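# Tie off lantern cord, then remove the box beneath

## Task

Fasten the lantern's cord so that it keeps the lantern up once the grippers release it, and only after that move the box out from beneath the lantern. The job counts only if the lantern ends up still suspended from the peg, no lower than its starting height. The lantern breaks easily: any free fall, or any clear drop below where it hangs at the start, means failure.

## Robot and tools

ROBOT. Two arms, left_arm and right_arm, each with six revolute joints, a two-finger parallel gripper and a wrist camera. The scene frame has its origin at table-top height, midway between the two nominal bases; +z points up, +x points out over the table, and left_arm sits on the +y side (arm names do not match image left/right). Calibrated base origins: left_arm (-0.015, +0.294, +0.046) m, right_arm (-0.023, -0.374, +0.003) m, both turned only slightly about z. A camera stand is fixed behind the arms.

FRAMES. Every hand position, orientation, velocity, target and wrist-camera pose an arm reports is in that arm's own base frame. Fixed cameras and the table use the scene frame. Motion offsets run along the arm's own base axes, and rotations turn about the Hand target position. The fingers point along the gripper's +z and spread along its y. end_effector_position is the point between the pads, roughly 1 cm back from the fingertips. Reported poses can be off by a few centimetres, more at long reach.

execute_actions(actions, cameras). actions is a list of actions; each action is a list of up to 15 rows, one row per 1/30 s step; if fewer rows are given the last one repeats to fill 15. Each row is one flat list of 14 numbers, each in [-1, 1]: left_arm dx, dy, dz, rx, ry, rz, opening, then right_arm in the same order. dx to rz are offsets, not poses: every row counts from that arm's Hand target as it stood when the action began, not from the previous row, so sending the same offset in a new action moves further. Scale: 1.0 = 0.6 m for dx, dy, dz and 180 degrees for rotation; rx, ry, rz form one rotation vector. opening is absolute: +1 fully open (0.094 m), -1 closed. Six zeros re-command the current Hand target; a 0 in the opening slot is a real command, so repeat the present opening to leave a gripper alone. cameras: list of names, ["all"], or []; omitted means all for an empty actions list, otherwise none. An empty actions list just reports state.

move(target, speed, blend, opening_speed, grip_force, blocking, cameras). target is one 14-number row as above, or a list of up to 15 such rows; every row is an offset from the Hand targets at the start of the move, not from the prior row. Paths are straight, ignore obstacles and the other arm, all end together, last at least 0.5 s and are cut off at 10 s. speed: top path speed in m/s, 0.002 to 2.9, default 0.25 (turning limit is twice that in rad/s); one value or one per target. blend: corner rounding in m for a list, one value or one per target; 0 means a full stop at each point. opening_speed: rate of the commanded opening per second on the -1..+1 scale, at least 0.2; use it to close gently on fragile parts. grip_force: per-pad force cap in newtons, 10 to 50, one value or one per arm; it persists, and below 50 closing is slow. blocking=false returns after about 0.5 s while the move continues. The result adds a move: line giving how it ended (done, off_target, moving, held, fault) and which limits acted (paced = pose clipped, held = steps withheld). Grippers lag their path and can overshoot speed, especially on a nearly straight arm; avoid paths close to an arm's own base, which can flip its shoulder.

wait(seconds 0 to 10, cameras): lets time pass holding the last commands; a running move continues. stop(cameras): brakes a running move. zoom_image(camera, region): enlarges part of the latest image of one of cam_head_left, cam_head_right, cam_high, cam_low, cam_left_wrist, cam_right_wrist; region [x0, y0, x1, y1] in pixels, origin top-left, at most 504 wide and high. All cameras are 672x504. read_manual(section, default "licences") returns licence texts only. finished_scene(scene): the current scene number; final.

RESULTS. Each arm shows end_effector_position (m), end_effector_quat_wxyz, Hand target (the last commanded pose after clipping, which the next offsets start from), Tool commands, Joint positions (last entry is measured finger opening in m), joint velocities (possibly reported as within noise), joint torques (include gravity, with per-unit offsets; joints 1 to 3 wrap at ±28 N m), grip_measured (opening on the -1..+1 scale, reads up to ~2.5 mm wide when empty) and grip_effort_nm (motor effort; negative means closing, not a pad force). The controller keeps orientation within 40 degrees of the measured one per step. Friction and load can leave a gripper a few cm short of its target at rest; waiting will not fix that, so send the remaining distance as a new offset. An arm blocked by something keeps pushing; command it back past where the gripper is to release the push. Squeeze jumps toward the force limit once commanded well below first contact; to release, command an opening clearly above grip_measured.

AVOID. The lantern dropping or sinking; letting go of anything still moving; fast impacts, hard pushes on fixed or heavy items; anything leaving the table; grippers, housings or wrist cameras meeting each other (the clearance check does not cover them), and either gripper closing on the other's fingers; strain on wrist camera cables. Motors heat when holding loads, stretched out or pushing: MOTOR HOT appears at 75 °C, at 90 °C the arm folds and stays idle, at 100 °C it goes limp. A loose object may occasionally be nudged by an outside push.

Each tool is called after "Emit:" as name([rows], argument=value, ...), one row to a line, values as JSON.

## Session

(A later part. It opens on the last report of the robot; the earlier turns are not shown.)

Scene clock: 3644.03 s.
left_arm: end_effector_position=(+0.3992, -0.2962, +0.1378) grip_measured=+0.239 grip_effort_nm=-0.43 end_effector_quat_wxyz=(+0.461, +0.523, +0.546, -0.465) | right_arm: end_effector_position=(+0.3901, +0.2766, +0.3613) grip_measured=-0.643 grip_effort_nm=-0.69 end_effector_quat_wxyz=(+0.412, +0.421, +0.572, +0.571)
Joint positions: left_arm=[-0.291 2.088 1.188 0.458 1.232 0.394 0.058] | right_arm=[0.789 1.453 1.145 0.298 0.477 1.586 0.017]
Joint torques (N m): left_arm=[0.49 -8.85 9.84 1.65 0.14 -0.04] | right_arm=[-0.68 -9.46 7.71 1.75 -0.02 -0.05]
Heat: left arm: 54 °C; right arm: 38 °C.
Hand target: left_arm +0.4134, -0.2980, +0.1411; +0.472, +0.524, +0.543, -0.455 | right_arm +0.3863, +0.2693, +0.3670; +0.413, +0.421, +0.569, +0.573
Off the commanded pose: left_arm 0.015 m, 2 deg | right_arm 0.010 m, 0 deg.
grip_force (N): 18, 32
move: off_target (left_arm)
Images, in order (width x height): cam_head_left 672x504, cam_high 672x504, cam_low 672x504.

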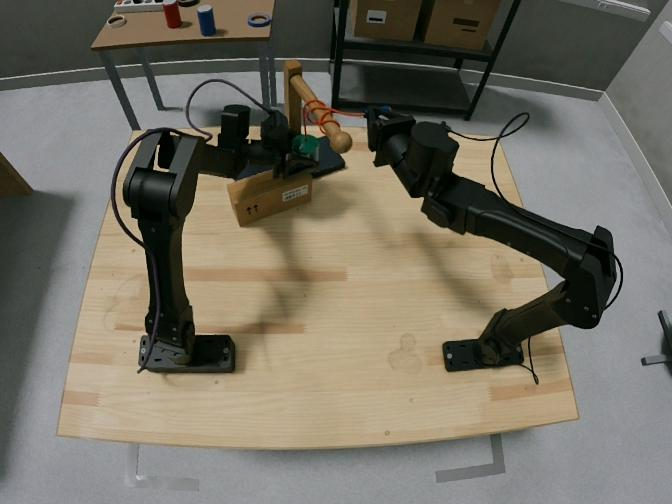

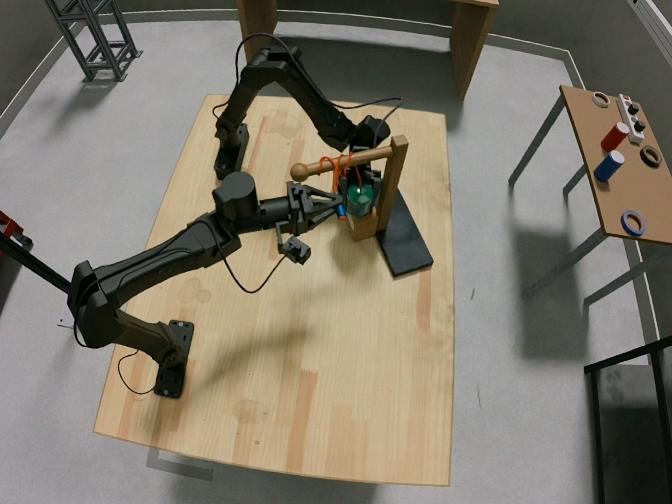

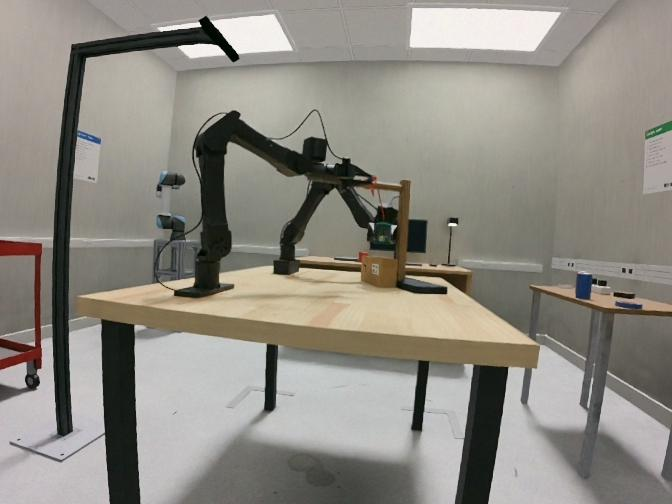

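Emit:
move([
  [0, 0, 0, 0, 0, 0, 0.2, 0.0745, -0.0425, -0.0585, 0, 0, 0, -0.75],
  [0, 0, 0, 0, 0, 0, 0.2, 0.0745, -0.0925, -0.0585, 0, 0, 0, -0.75],
], speed=[0.12, 0.06], blend=0.01, grip_force=[18, 32], cameras=["cam_head_left", "cam_high", "cam_left_wrist"])

Scene clock: 3659.60 s.
left_arm: end_effector_position=(+0.3992, -0.2962, +0.1378) grip_measured=+0.239 grip_effort_nm=-0.44 end_effector_quat_wxyz=(+0.461, +0.523, +0.546, -0.465) | right_arm: end_effector_position=(+0.4348, +0.2214, +0.3222) grip_measured=-0.643 grip_effort_nm=-0.69 end_effector_quat_wxyz=(+0.406, +0.423, +0.579, +0.567)
Joint positions: left_arm=[-0.291 2.088 1.188 0.458 1.232 0.394 0.058] | right_arm=[0.556 1.471 1.023 0.419 0.237 1.587 0.017]
Joint torques (N m): left_arm=[0.43 -8.83 9.81 1.64 0.14 -0.05] | right_arm=[-0.79 -9.48 7.38 2.05 0.04 -0.04]
Heat: left arm: 55 °C; right arm: 38 °C.
Hand target: left_arm +0.4135, -0.2980, +0.1411; +0.472, +0.524, +0.543, -0.455 | right_arm +0.4310, +0.2139, +0.3318; +0.413, +0.421, +0.569, +0.573
Off the commanded pose: left_arm 0.015 m, 2 deg | right_arm 0.013 m, 2 deg.
grip_force (N): 18, 32
move: off_target (left_arm, right_arm)
Images, in order (width x height): cam_head_left 672x504, cam_high 672x504, cam_left_wrist 672x504.

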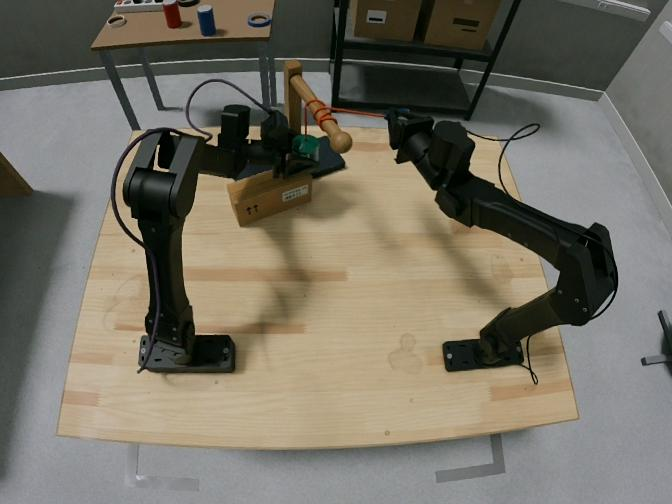

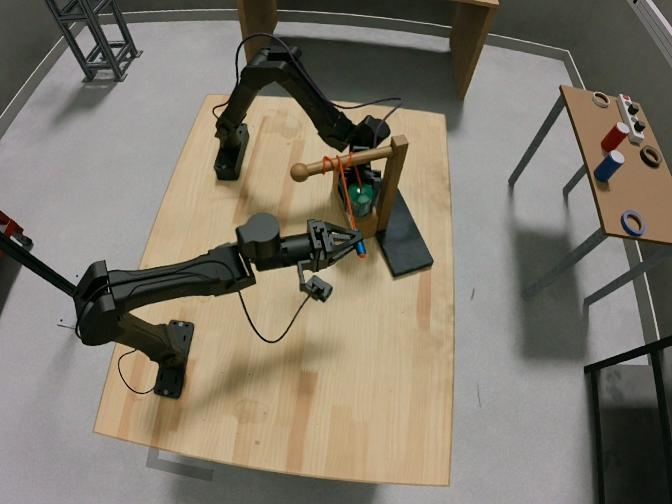

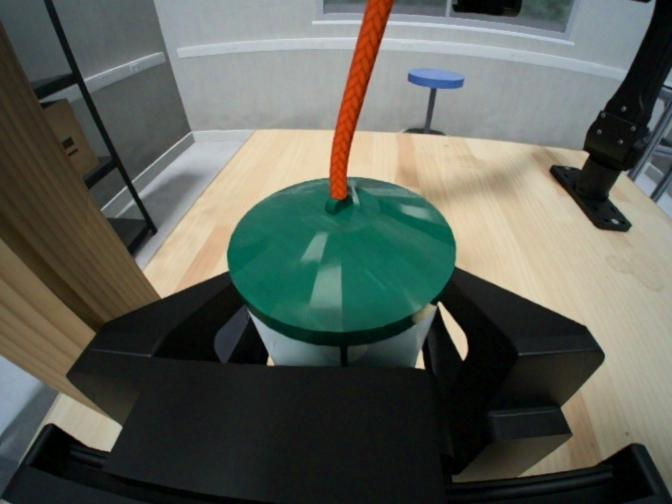

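Emit:
move(target=[0, 0, 0, 0, 0, 0, 0.2, 0, -0.05, 0, 0, 0, 0, -0.75], speed=0.06, grip_force=[18, 32], cameras=["cam_head_left", "cam_high", "cam_low"])

Scene clock: 3665.83 s.
left_arm: end_effector_position=(+0.3992, -0.2962, +0.1378) grip_measured=+0.239 grip_effort_nm=-0.44 end_effector_quat_wxyz=(+0.461, +0.523, +0.546, -0.465) | right_arm: end_effector_position=(+0.4278, +0.2067, +0.3324) grip_measured=-0.643 grip_effort_nm=-0.69 end_effector_quat_wxyz=(+0.390, +0.399, +0.583, +0.591)
Joint positions: left_arm=[-0.291 2.088 1.188 0.458 1.232 0.394 0.058] | right_arm=[0.486 1.408 0.979 0.431 0.1 1.588 0.017]
Joint torques (N m): left_arm=[0.39 -8.9 9.83 1.66 0.13 -0.04] | right_arm=[-2.3 -8.31 7.06 1.83 0.59 -0.06]
Heat: left arm: 55 °C; right arm: 38 °C.
Hand target: left_arm +0.4134, -0.2980, +0.1411; +0.472, +0.524, +0.543, -0.455 | right_arm +0.4310, +0.1838, +0.3319; +0.413, +0.421, +0.569, +0.573
Off the commanded pose: left_arm 0.015 m, 2 deg | right_arm 0.023 m, 4 deg.
grip_force (N): 18, 32
move: off_target (left_arm, right_arm)
Images, in order (width x height): cam_head_left 672x504, cam_high 672x504, cam_low 672x504.

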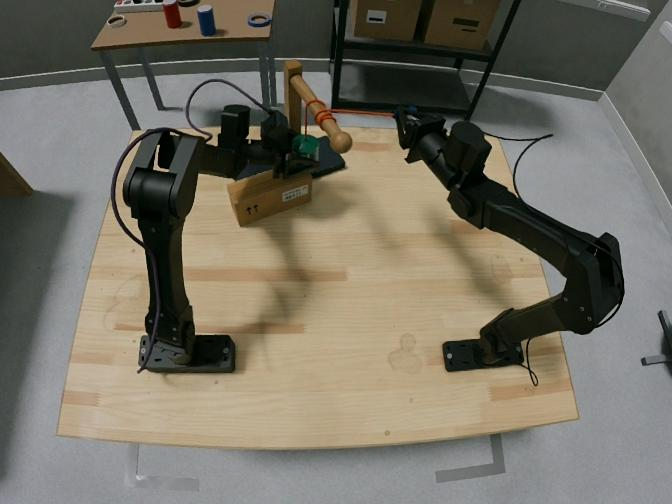

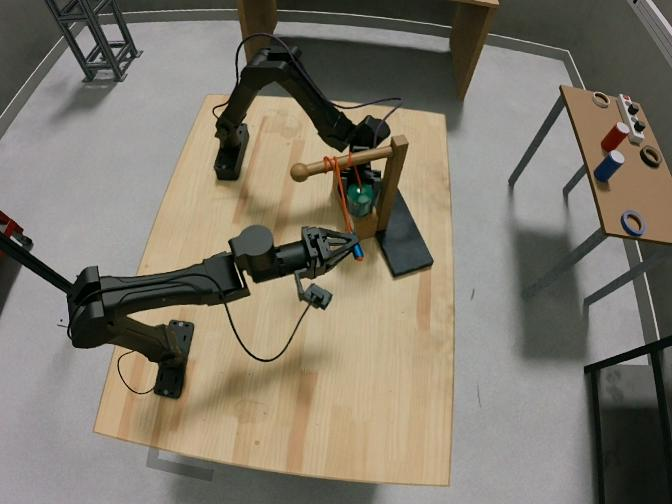

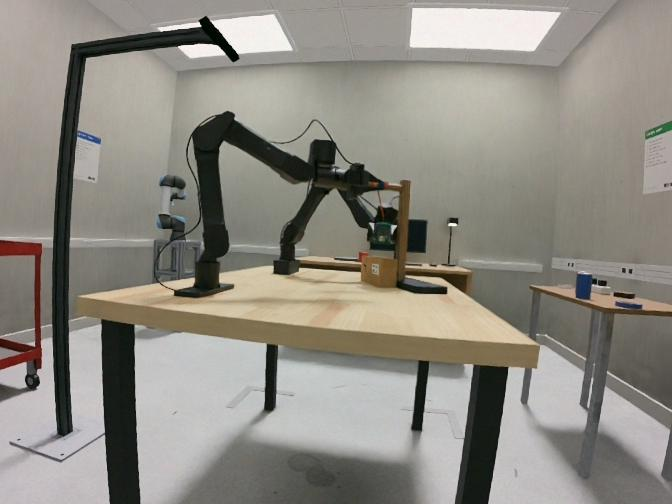

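Emit:
zoom_image(camera="cam_head_left", region=[250, 50, 430, 190])

Emit:
zoom_image(camera="cam_high", region=[270, 120, 420, 260])

Emit:
zoom_image(camera="cam_low", region=[320, 155, 430, 285])

Scaled by 2.800 from the camera's 672x504 image, which has a finer 960x720 frame.

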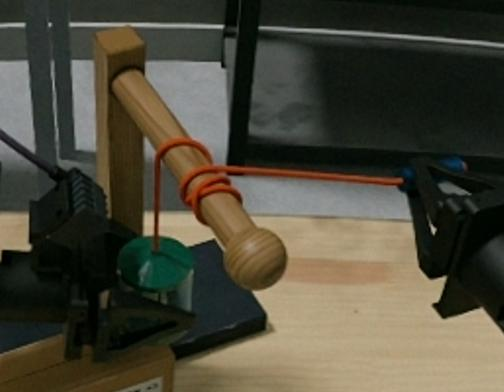

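Scaled by 3.360 from the camera's 672x504 image, which has a finer 960x720 frame.

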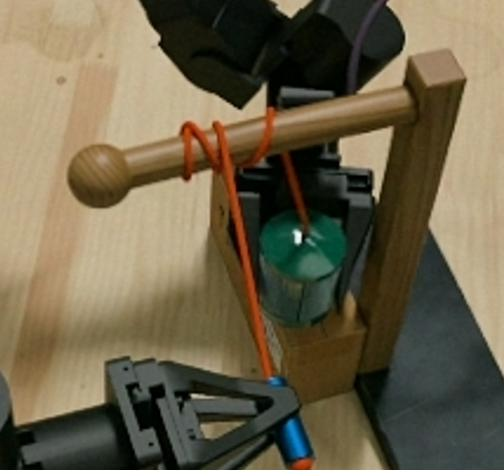

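Scaled by 3.877 from the camera's 672x504 image, which has a finer 960x720 frame.

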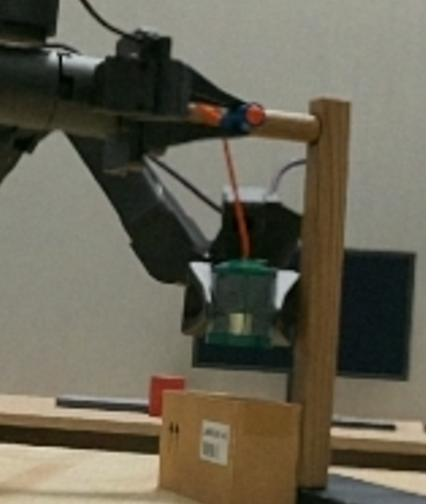

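Emit:
move([
  [0, 0, 0, 0, 0, 0, 0.2, -0.0747, 0.126, -0.0582, 0, 0, 0, -0.75],
  [0, 0, 0, 0, 0, 0, 0.2, -0.082, 0.2128, -0.1415, 0, 0, 0, -0.75],
], speed=0.1, blend=0.02, grip_force=[18, 32], cameras=["cam_head_left", "cam_high", "cam_low"])

Scene clock: 3738.73 s.
left_arm: end_effector_position=(+0.3992, -0.2962, +0.1378) grip_measured=+0.239 grip_effort_nm=-0.44 end_effector_quat_wxyz=(+0.461, +0.523, +0.546, -0.465) | right_arm: end_effector_position=(+0.3810, +0.3110, +0.2502) grip_measured=-0.643 grip_effort_nm=-0.69 end_effector_quat_wxyz=(+0.409, +0.420, +0.570, +0.576)
Joint positions: left_arm=[-0.291 2.088 1.188 0.458 1.232 0.394 0.058] | right_arm=[0.878 1.661 0.875 0.783 0.559 1.59 0.017]
Joint torques (N m): left_arm=[0.39 -8.9 9.84 1.66 0.14 -0.04] | right_arm=[0.23 -6.61 7.64 1.97 0.16 -0.06]
Heat: left arm: 56 °C; right arm: 38 °C.
Hand target: left_arm +0.4135, -0.2980, +0.1411; +0.472, +0.524, +0.543, -0.455 | right_arm +0.3818, +0.3115, +0.2468; +0.413, +0.421, +0.569, +0.573
Off the commanded pose: left_arm 0.015 m, 2 deg | right_arm 0.003 m, 1 deg.
grip_force (N): 18, 32
move: off_target (left_arm)
Images, in order (width x height): cam_head_left 672x504, cam_high 672x504, cam_low 672x504.

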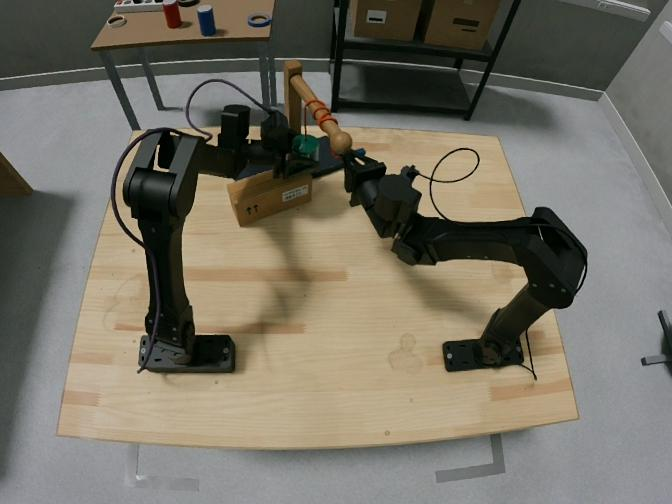

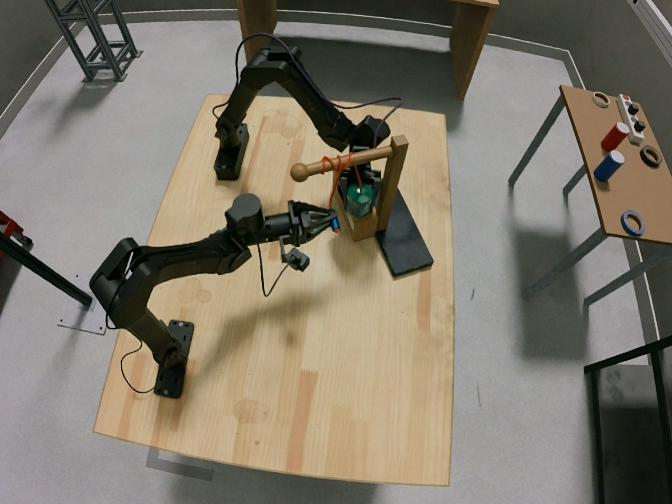

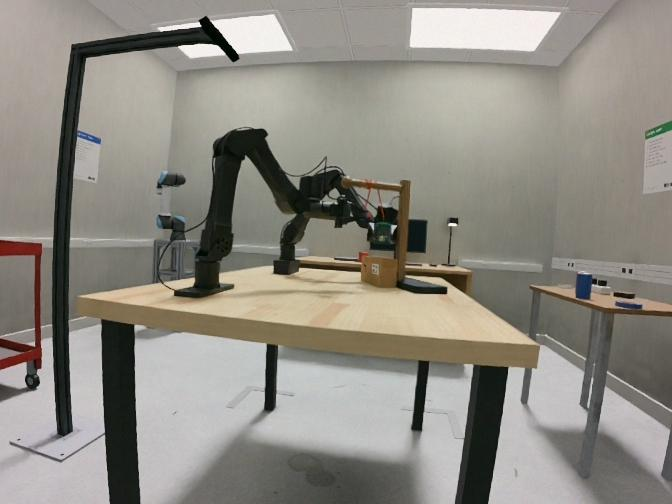

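Emit:
zoom_image(camera="cam_head_left", region=[250, 50, 430, 190])

Emit:
zoom_image(camera="cam_high", region=[270, 120, 420, 250])

Emit:
zoom_image(camera="cam_low", region=[310, 165, 430, 295])

Scaled by 2.800 from the camera's 672x504 image, which has a finer 960x720 frame.

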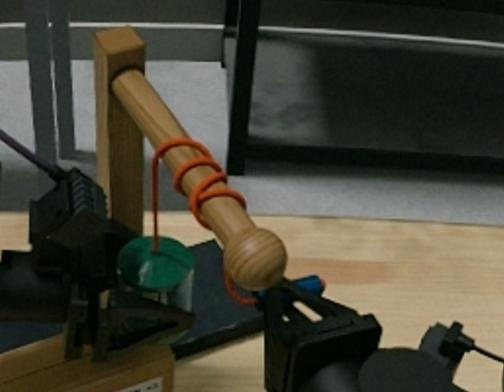

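Scaled by 3.360 from the camera's 672x504 image, which has a finer 960x720 frame.

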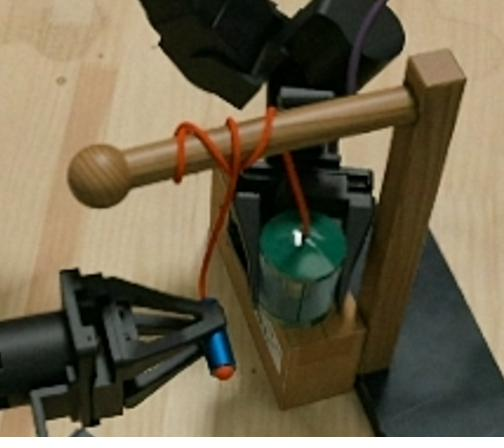

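Scaled by 3.877 from the camera's 672x504 image, which has a finer 960x720 frame.

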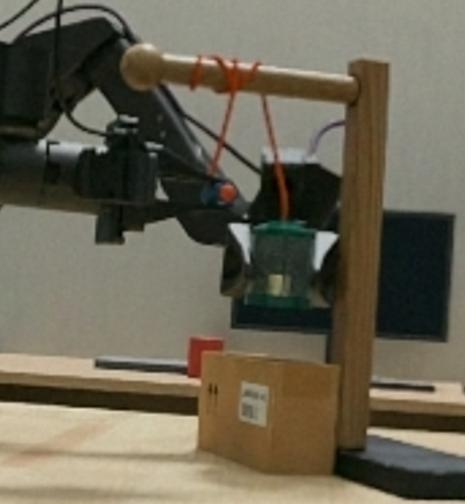

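Emit:
move(target=[0, 0, 0, 0, 0, 0, 0.2, 0, 0, 0, 0, 0, 0, -0.3], speed=0.1, opening_speed=0.4, grip_force=[18, 50], cameras=["cam_right_wrist", "cam_low"])

Scene clock: 3767.67 s.
left_arm: end_effector_position=(+0.3992, -0.2962, +0.1378) grip_measured=+0.239 grip_effort_nm=-0.44 end_effector_quat_wxyz=(+0.461, +0.523, +0.546, -0.465) | right_arm: end_effector_position=(+0.3811, +0.3108, +0.2514) grip_measured=-0.301 grip_effort_nm=0.08 end_effector_quat_wxyz=(+0.409, +0.420, +0.568, +0.578)
Joint positions: left_arm=[-0.291 2.088 1.188 0.458 1.232 0.395 0.058] | right_arm=[0.878 1.661 0.875 0.789 0.56 1.59 0.033]
Joint torques (N m): left_arm=[0.38 -8.85 9.83 1.68 0.13 -0.04] | right_arm=[0.25 -6.68 7.6 1.92 0.17 -0.08]
Heat: left arm: 56 °C; right arm: 40 °C.
Hand target: left_arm +0.4135, -0.2980, +0.1411; +0.472, +0.524, +0.543, -0.455 | right_arm +0.3818, +0.3116, +0.2468; +0.413, +0.421, +0.569, +0.573
Off the commanded pose: left_arm 0.015 m, 2 deg | right_arm 0.005 m, 1 deg.
grip_force (N): 18, 50
move: off_target (left_arm)
Images, in order (width x height): cam_low 672x504, cam_right_wrist 672x504.

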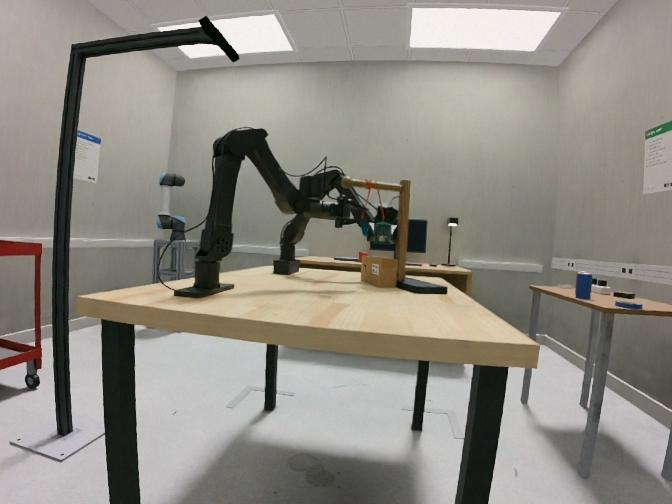

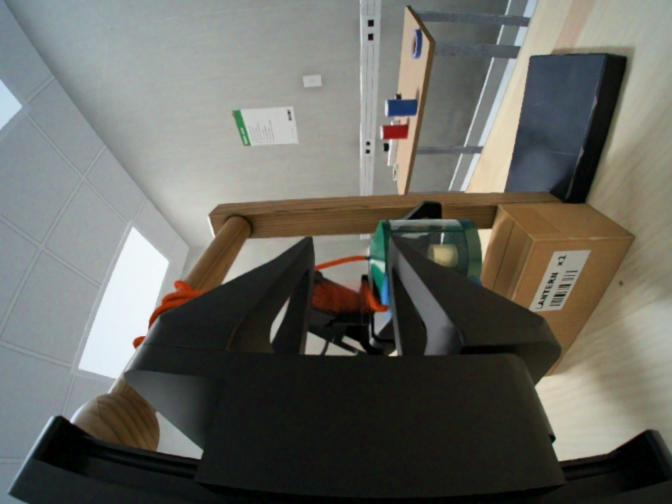

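Emit:
execute_actions(actions=[])

Scene clock: 3791.37 s.
left_arm: end_effector_position=(+0.3992, -0.2962, +0.1378) grip_measured=+0.238 grip_effort_nm=-0.44 end_effector_quat_wxyz=(+0.461, +0.523, +0.546, -0.465) | right_arm: end_effector_position=(+0.3811, +0.3108, +0.2515) grip_measured=-0.301 grip_effort_nm=0.09 end_effector_quat_wxyz=(+0.409, +0.420, +0.568, +0.578)
Joint positions: left_arm=[-0.291 2.088 1.188 0.458 1.232 0.395 0.058] | right_arm=[0.878 1.661 0.875 0.789 0.56 1.59 0.033]
Joint velocities: within noise
Joint torques (N m): left_arm=[0.42 -8.9 9.84 1.66 0.15 -0.04] | right_arm=[0.23 -6.68 7.64 1.91 0.16 -0.1]
Heat: left arm: 56 °C; right arm: 39 °C.
Hand target: left_arm +0.4135, -0.2980, +0.1412; +0.472, +0.524, +0.543, -0.455 | right_arm +0.3818, +0.3116, +0.2469; +0.413, +0.421, +0.569, +0.573
Tool commands: left_gripper/opening=+0.2 right_gripper/opening=-0.3
Off the commanded pose: left_arm 0.015 m, 2 deg | right_arm 0.005 m, 1 deg.
grip_force (N): 18, 50

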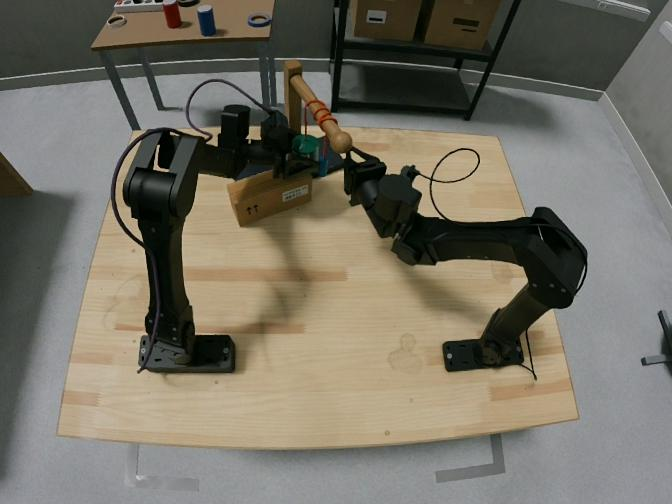

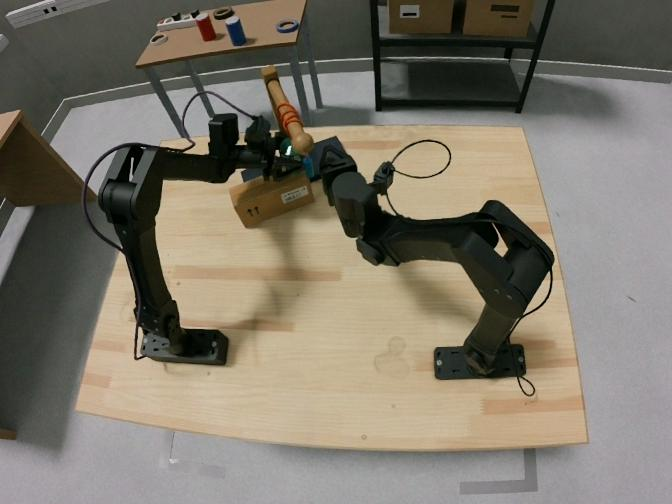

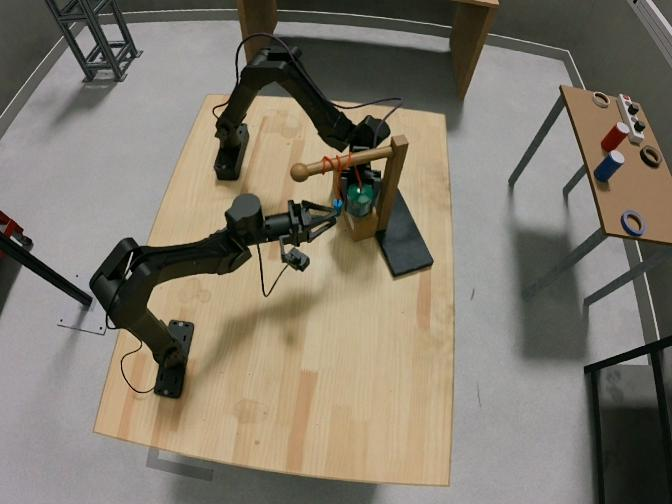

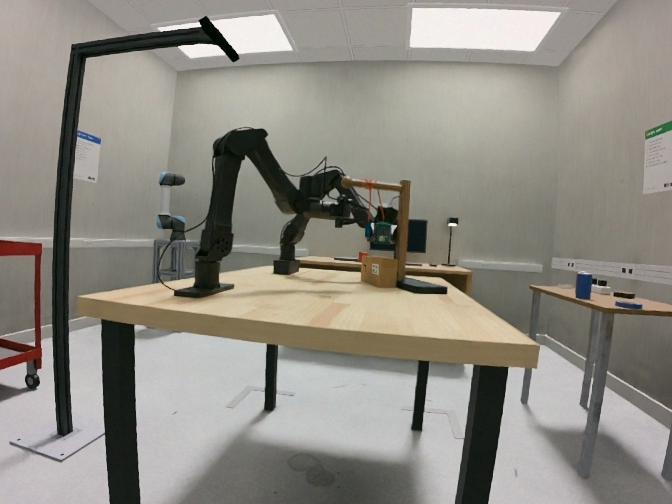

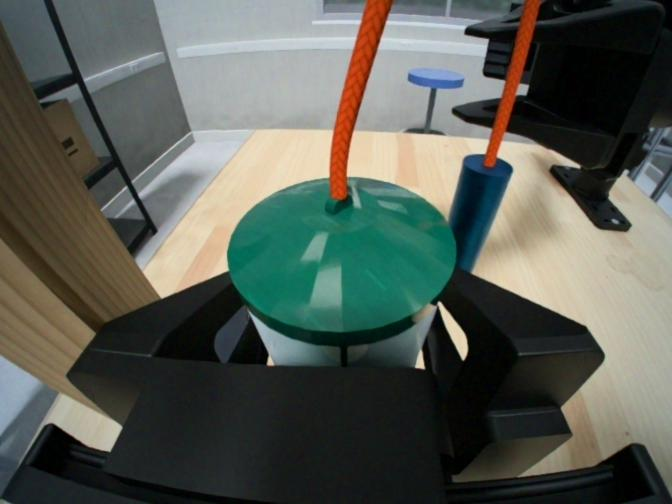

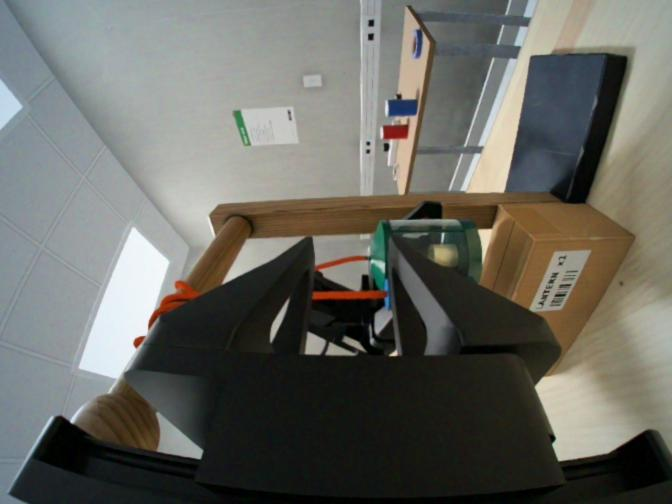

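Emit:
move(target=[0,0,0,0,0,0,0.2,-0.2383,-0.076,0,0,0,0,-0.3], speed=0.1, grip_force=[18, 50], cameras=["cam_head_left","cam_low","cam_left_wrist","cam_high"])

Scene clock: 3811.47 s.
left_arm: end_effector_position=(+0.3992, -0.2962, +0.1378) grip_measured=+0.238 grip_effort_nm=-0.43 end_effector_quat_wxyz=(+0.461, +0.523, +0.546, -0.465) | right_arm: end_effector_position=(+0.2413, +0.2702, +0.2504) grip_measured=-0.301 grip_effort_nm=0.09 end_effector_quat_wxyz=(+0.408, +0.422, +0.563, +0.582)
Joint positions: left_arm=[-0.291 2.088 1.188 0.458 1.232 0.395 0.058] | right_arm=[1.251 1.236 0.498 0.754 0.935 1.59 0.033]
Joint torques (N m): left_arm=[0.49 -8.91 9.85 1.66 0.14 -0.05] | right_arm=[0.57 -5.46 6.46 1.38 0.2 -0.08]
Heat: left arm: 57 °C; right arm: 39 °C.
Hand target: left_arm +0.4135, -0.2980, +0.1412; +0.472, +0.524, +0.543, -0.455 | right_arm +0.2389, +0.2659, +0.2470; +0.413, +0.421, +0.569, +0.573
Off the commanded pose: left_arm 0.015 m, 2 deg | right_arm 0.006 m, 1 deg.
grip_force (N): 18, 50
move: off_target (left_arm)
Images, in order (width x height): cam_head_left 672x504, cam_high 672x504, cam_low 672x504, cam_left_wrist 672x504.

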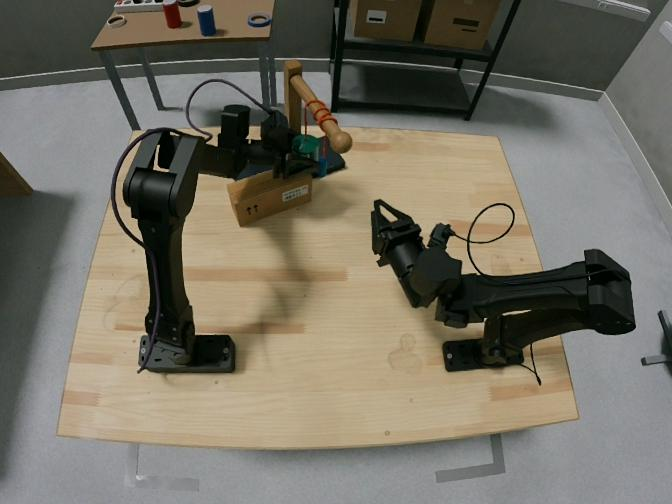

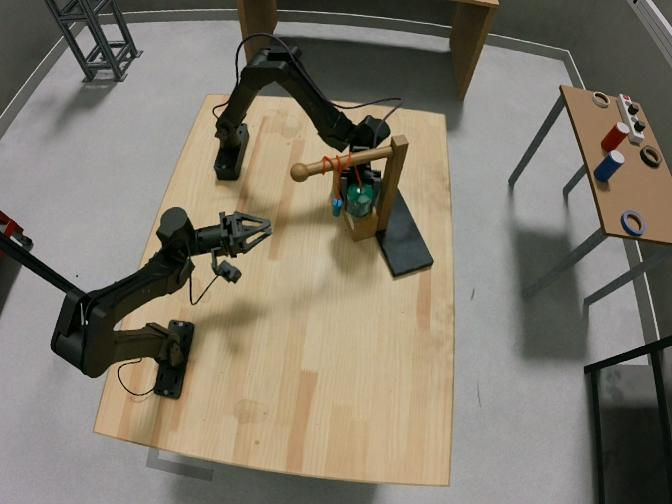

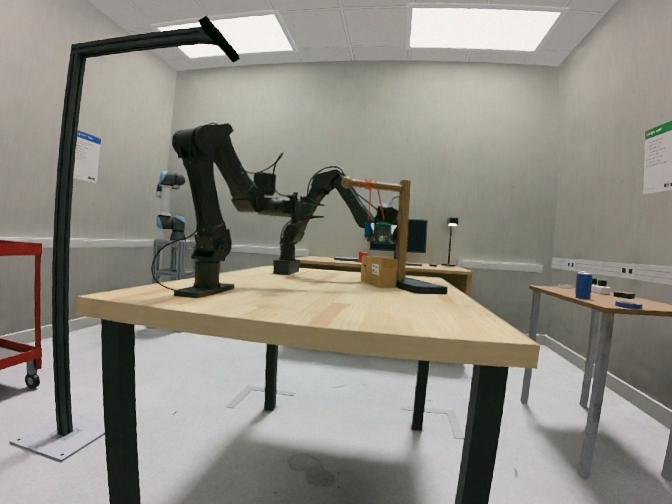

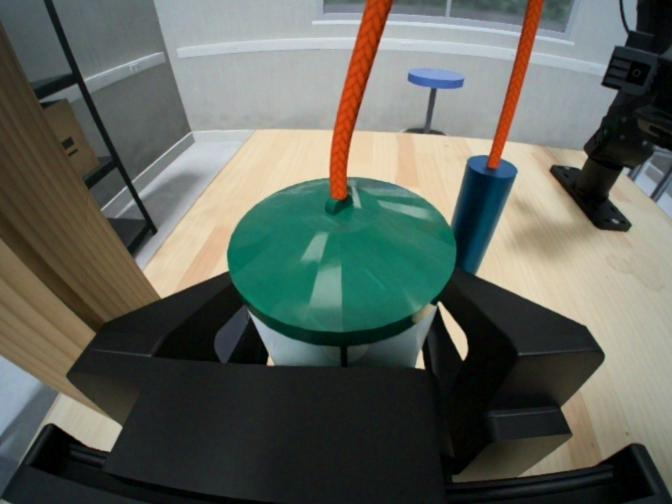

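Emit:
zoom_image(camera="cam_high", region=[270, 120, 430, 250])

Emit:
zoom_image(camera="cam_low", region=[320, 165, 450, 295])

Emit:
zoom_image(camera="cam_head_left", region=[250, 50, 400, 200])

Scaled by 3.150 from the camera's 672x504 image, which has a finer 960x720 frame.

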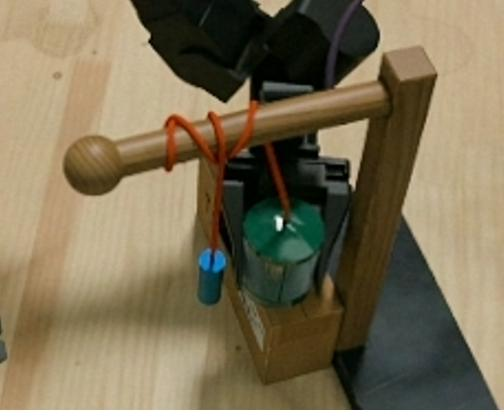

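Scaled by 3.877 from the camera's 672x504 image, which has a finer 960x720 frame.

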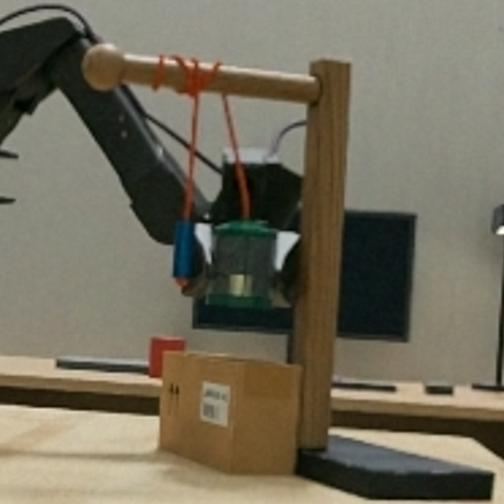

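Scaled by 3.360 from the camera's 672x504 image, which has a finer 960x720 frame.

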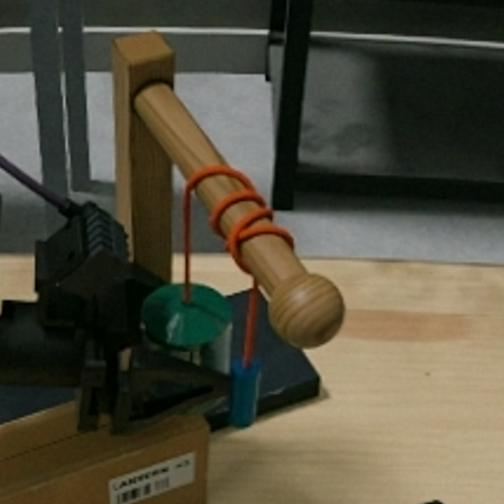

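Emit:
move(target=[-0.05,0,0,0,0,0,0.2,0,0,0,0,0,0,-0.3], speed=0.03, grip_force=[18, 50], cameras=["cam_low","cam_left_wrist","cam_high"])

Emit:
zoom_image(camera="cam_high", region=[270, 120, 430, 250])

Emit:
zoom_image(camera="cam_low", region=[320, 165, 450, 295])

Scene clock: 3832.07 s.
left_arm: end_effector_position=(+0.3846, -0.2982, +0.1252) grip_measured=+0.238 grip_effort_nm=-0.44 end_effector_quat_wxyz=(+0.456, +0.520, +0.551, -0.466) | right_arm: end_effector_position=(+0.2413, +0.2701, +0.2503) grip_measured=-0.301 grip_effort_nm=0.09 end_effector_quat_wxyz=(+0.408, +0.422, +0.563, +0.582)
Joint positions: left_arm=[-0.307 2.075 1.108 0.525 1.213 0.377 0.058] | right_arm=[1.251 1.236 0.498 0.754 0.936 1.59 0.033]
Joint torques (N m): left_arm=[-0.14 -14.02 4.55 1.79 0.12 -0.11] | right_arm=[0.65 -5.49 6.43 1.4 0.19 -0.08]
Heat: left arm: 56 °C; right arm: 38 °C.
Hand target: left_arm +0.3834, -0.2981, +0.1411; +0.472, +0.524, +0.543, -0.456 | right_arm +0.2389, +0.2659, +0.2470; +0.413, +0.421, +0.569, +0.573
Off the commanded pose: left_arm 0.016 m, 2 deg | right_arm 0.006 m, 1 deg.
grip_force (N): 18, 50
move: off_target (left_arm)
Images, in order (width x height): cam_high 672x504, cam_low 672x504, cam_left_wrist 672x504.

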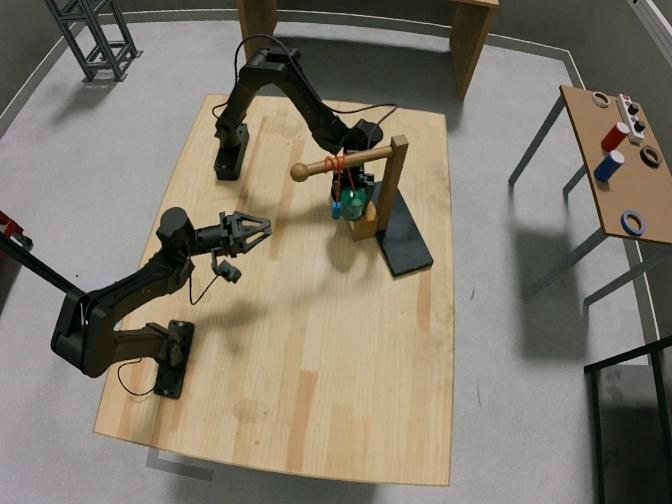

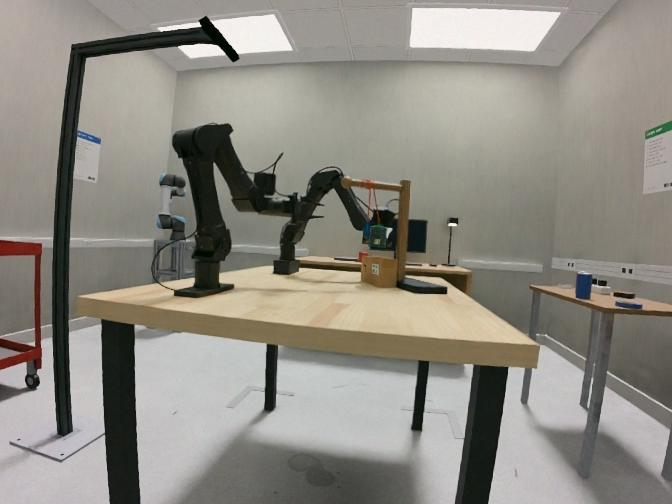

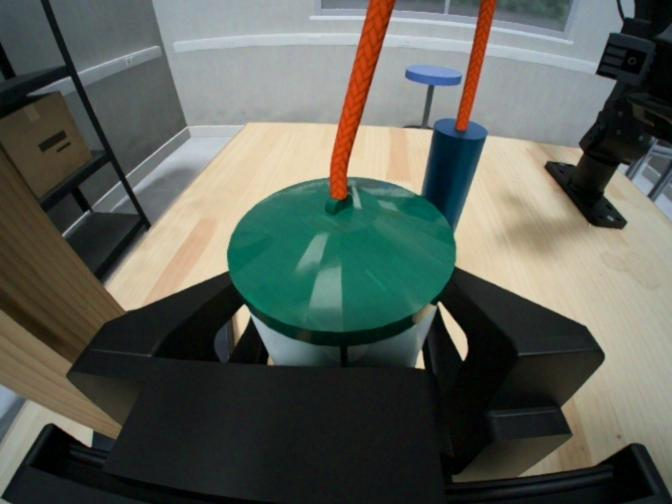

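Scaled by 3.150 from the camera's 672x504 image, which has a finer 960x720 frame.

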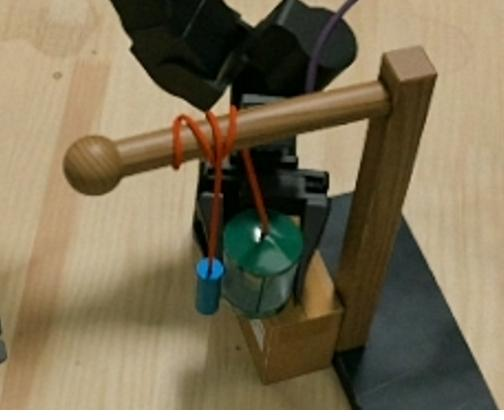

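Scaled by 3.877 from the camera's 672x504 image, which has a finer 960x720 frame.

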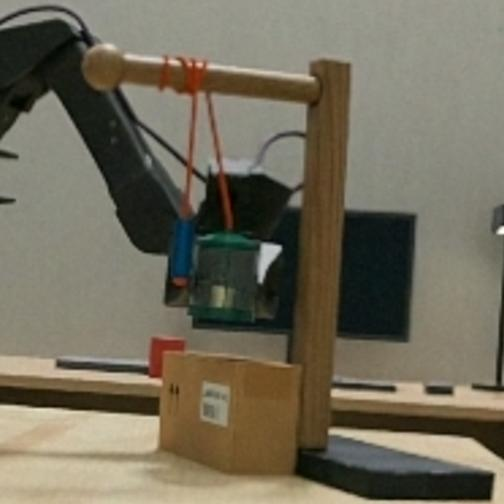

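Emit:
zoom_image(camera="cam_low", region=[350, 172, 400, 212])

Emit:
zoom_image(camera="cam_high", region=[310, 140, 380, 230])

Scaled by 10.080 from the camera's 672x504 image, which has a finer 960x720 frame.

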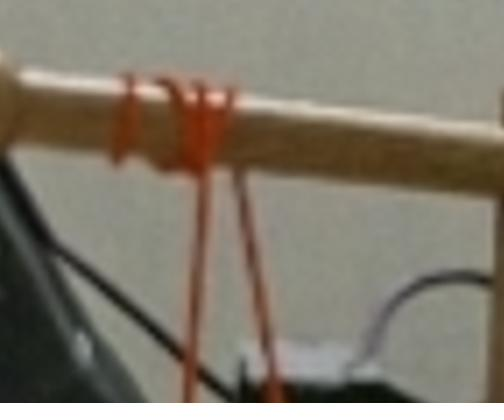

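Scaled by 5.600 from the camera's 672x504 image, which has a finer 960x720 frame.

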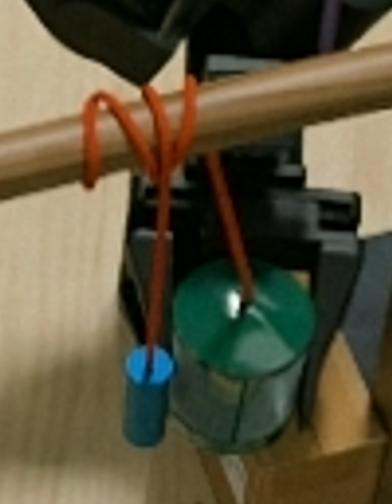

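Emit:
move(target=[-0.025,0,-0.0083,0,0,0,0.2,0,0,0,0,0,0,-0.3], speed=0.03, grip_force=[18, 50], cameras=["cam_low","cam_left_wrist","cam_high"])

Emit:
zoom_image(camera="cam_high", region=[310, 140, 380, 230])

Emit:
zoom_image(camera="cam_low", region=[320, 165, 450, 295])

Scene clock: 3848.70 s.
left_arm: end_effector_position=(+0.3704, -0.2979, +0.1212) grip_measured=+0.238 grip_effort_nm=-0.44 end_effector_quat_wxyz=(+0.457, +0.520, +0.552, -0.464) | right_arm: end_effector_position=(+0.2413, +0.2701, +0.2503) grip_measured=-0.301 grip_effort_nm=0.08 end_effector_quat_wxyz=(+0.408, +0.422, +0.563, +0.582)
Joint positions: left_arm=[-0.318 2.045 1.033 0.585 1.199 0.364 0.058] | right_arm=[1.251 1.236 0.498 0.754 0.936 1.59 0.033]
Joint torques (N m): left_arm=[-0.31 -13.42 4.3 1.82 0.14 -0.09] | right_arm=[0.5 -5.49 6.6 1.39 0.17 -0.09]
Heat: left arm: 52 °C; right arm: 37 °C.
Hand target: left_arm +0.3684, -0.2980, +0.1360; +0.472, +0.524, +0.543, -0.456 | right_arm +0.2389, +0.2659, +0.2470; +0.413, +0.421, +0.569, +0.573
Off the commanded pose: left_arm 0.015 m, 2 deg | right_arm 0.006 m, 1 deg.
grip_force (N): 18, 50
move: off_target (left_arm)
Images, in order (width x height): cam_high 672x504, cam_low 672x504, cam_left_wrist 672x504.

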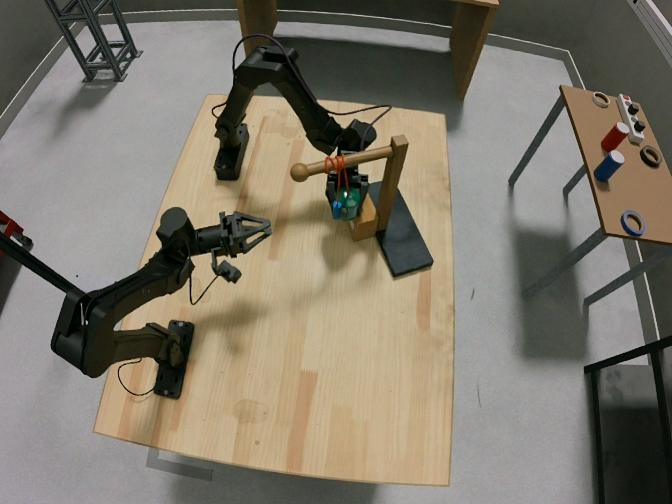

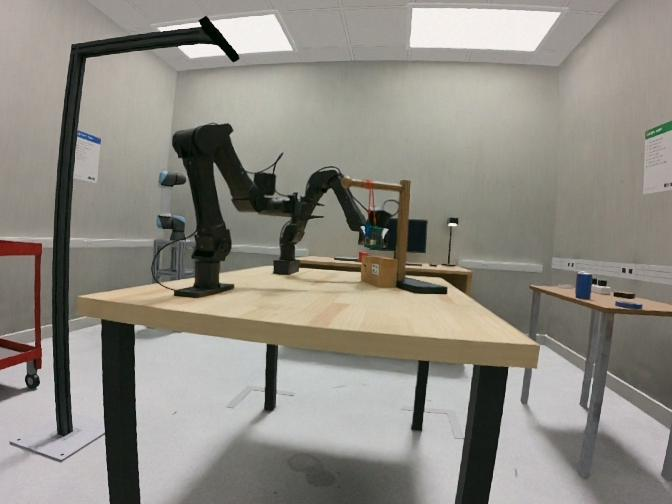

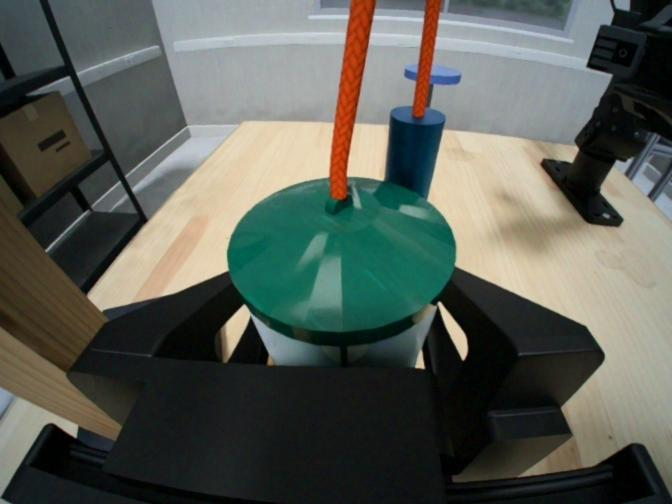

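Scaled by 5.600 from the camera's 672x504 image, which has a finer 960x720 frame.

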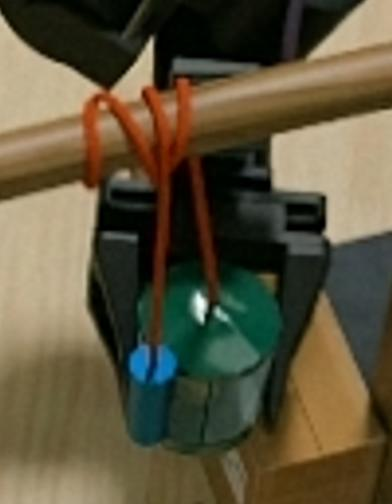

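Scaled by 3.877 from the camera's 672x504 image, which has a finer 960x720 frame.

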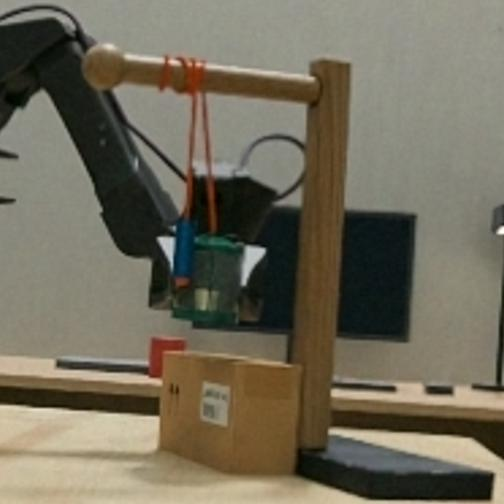

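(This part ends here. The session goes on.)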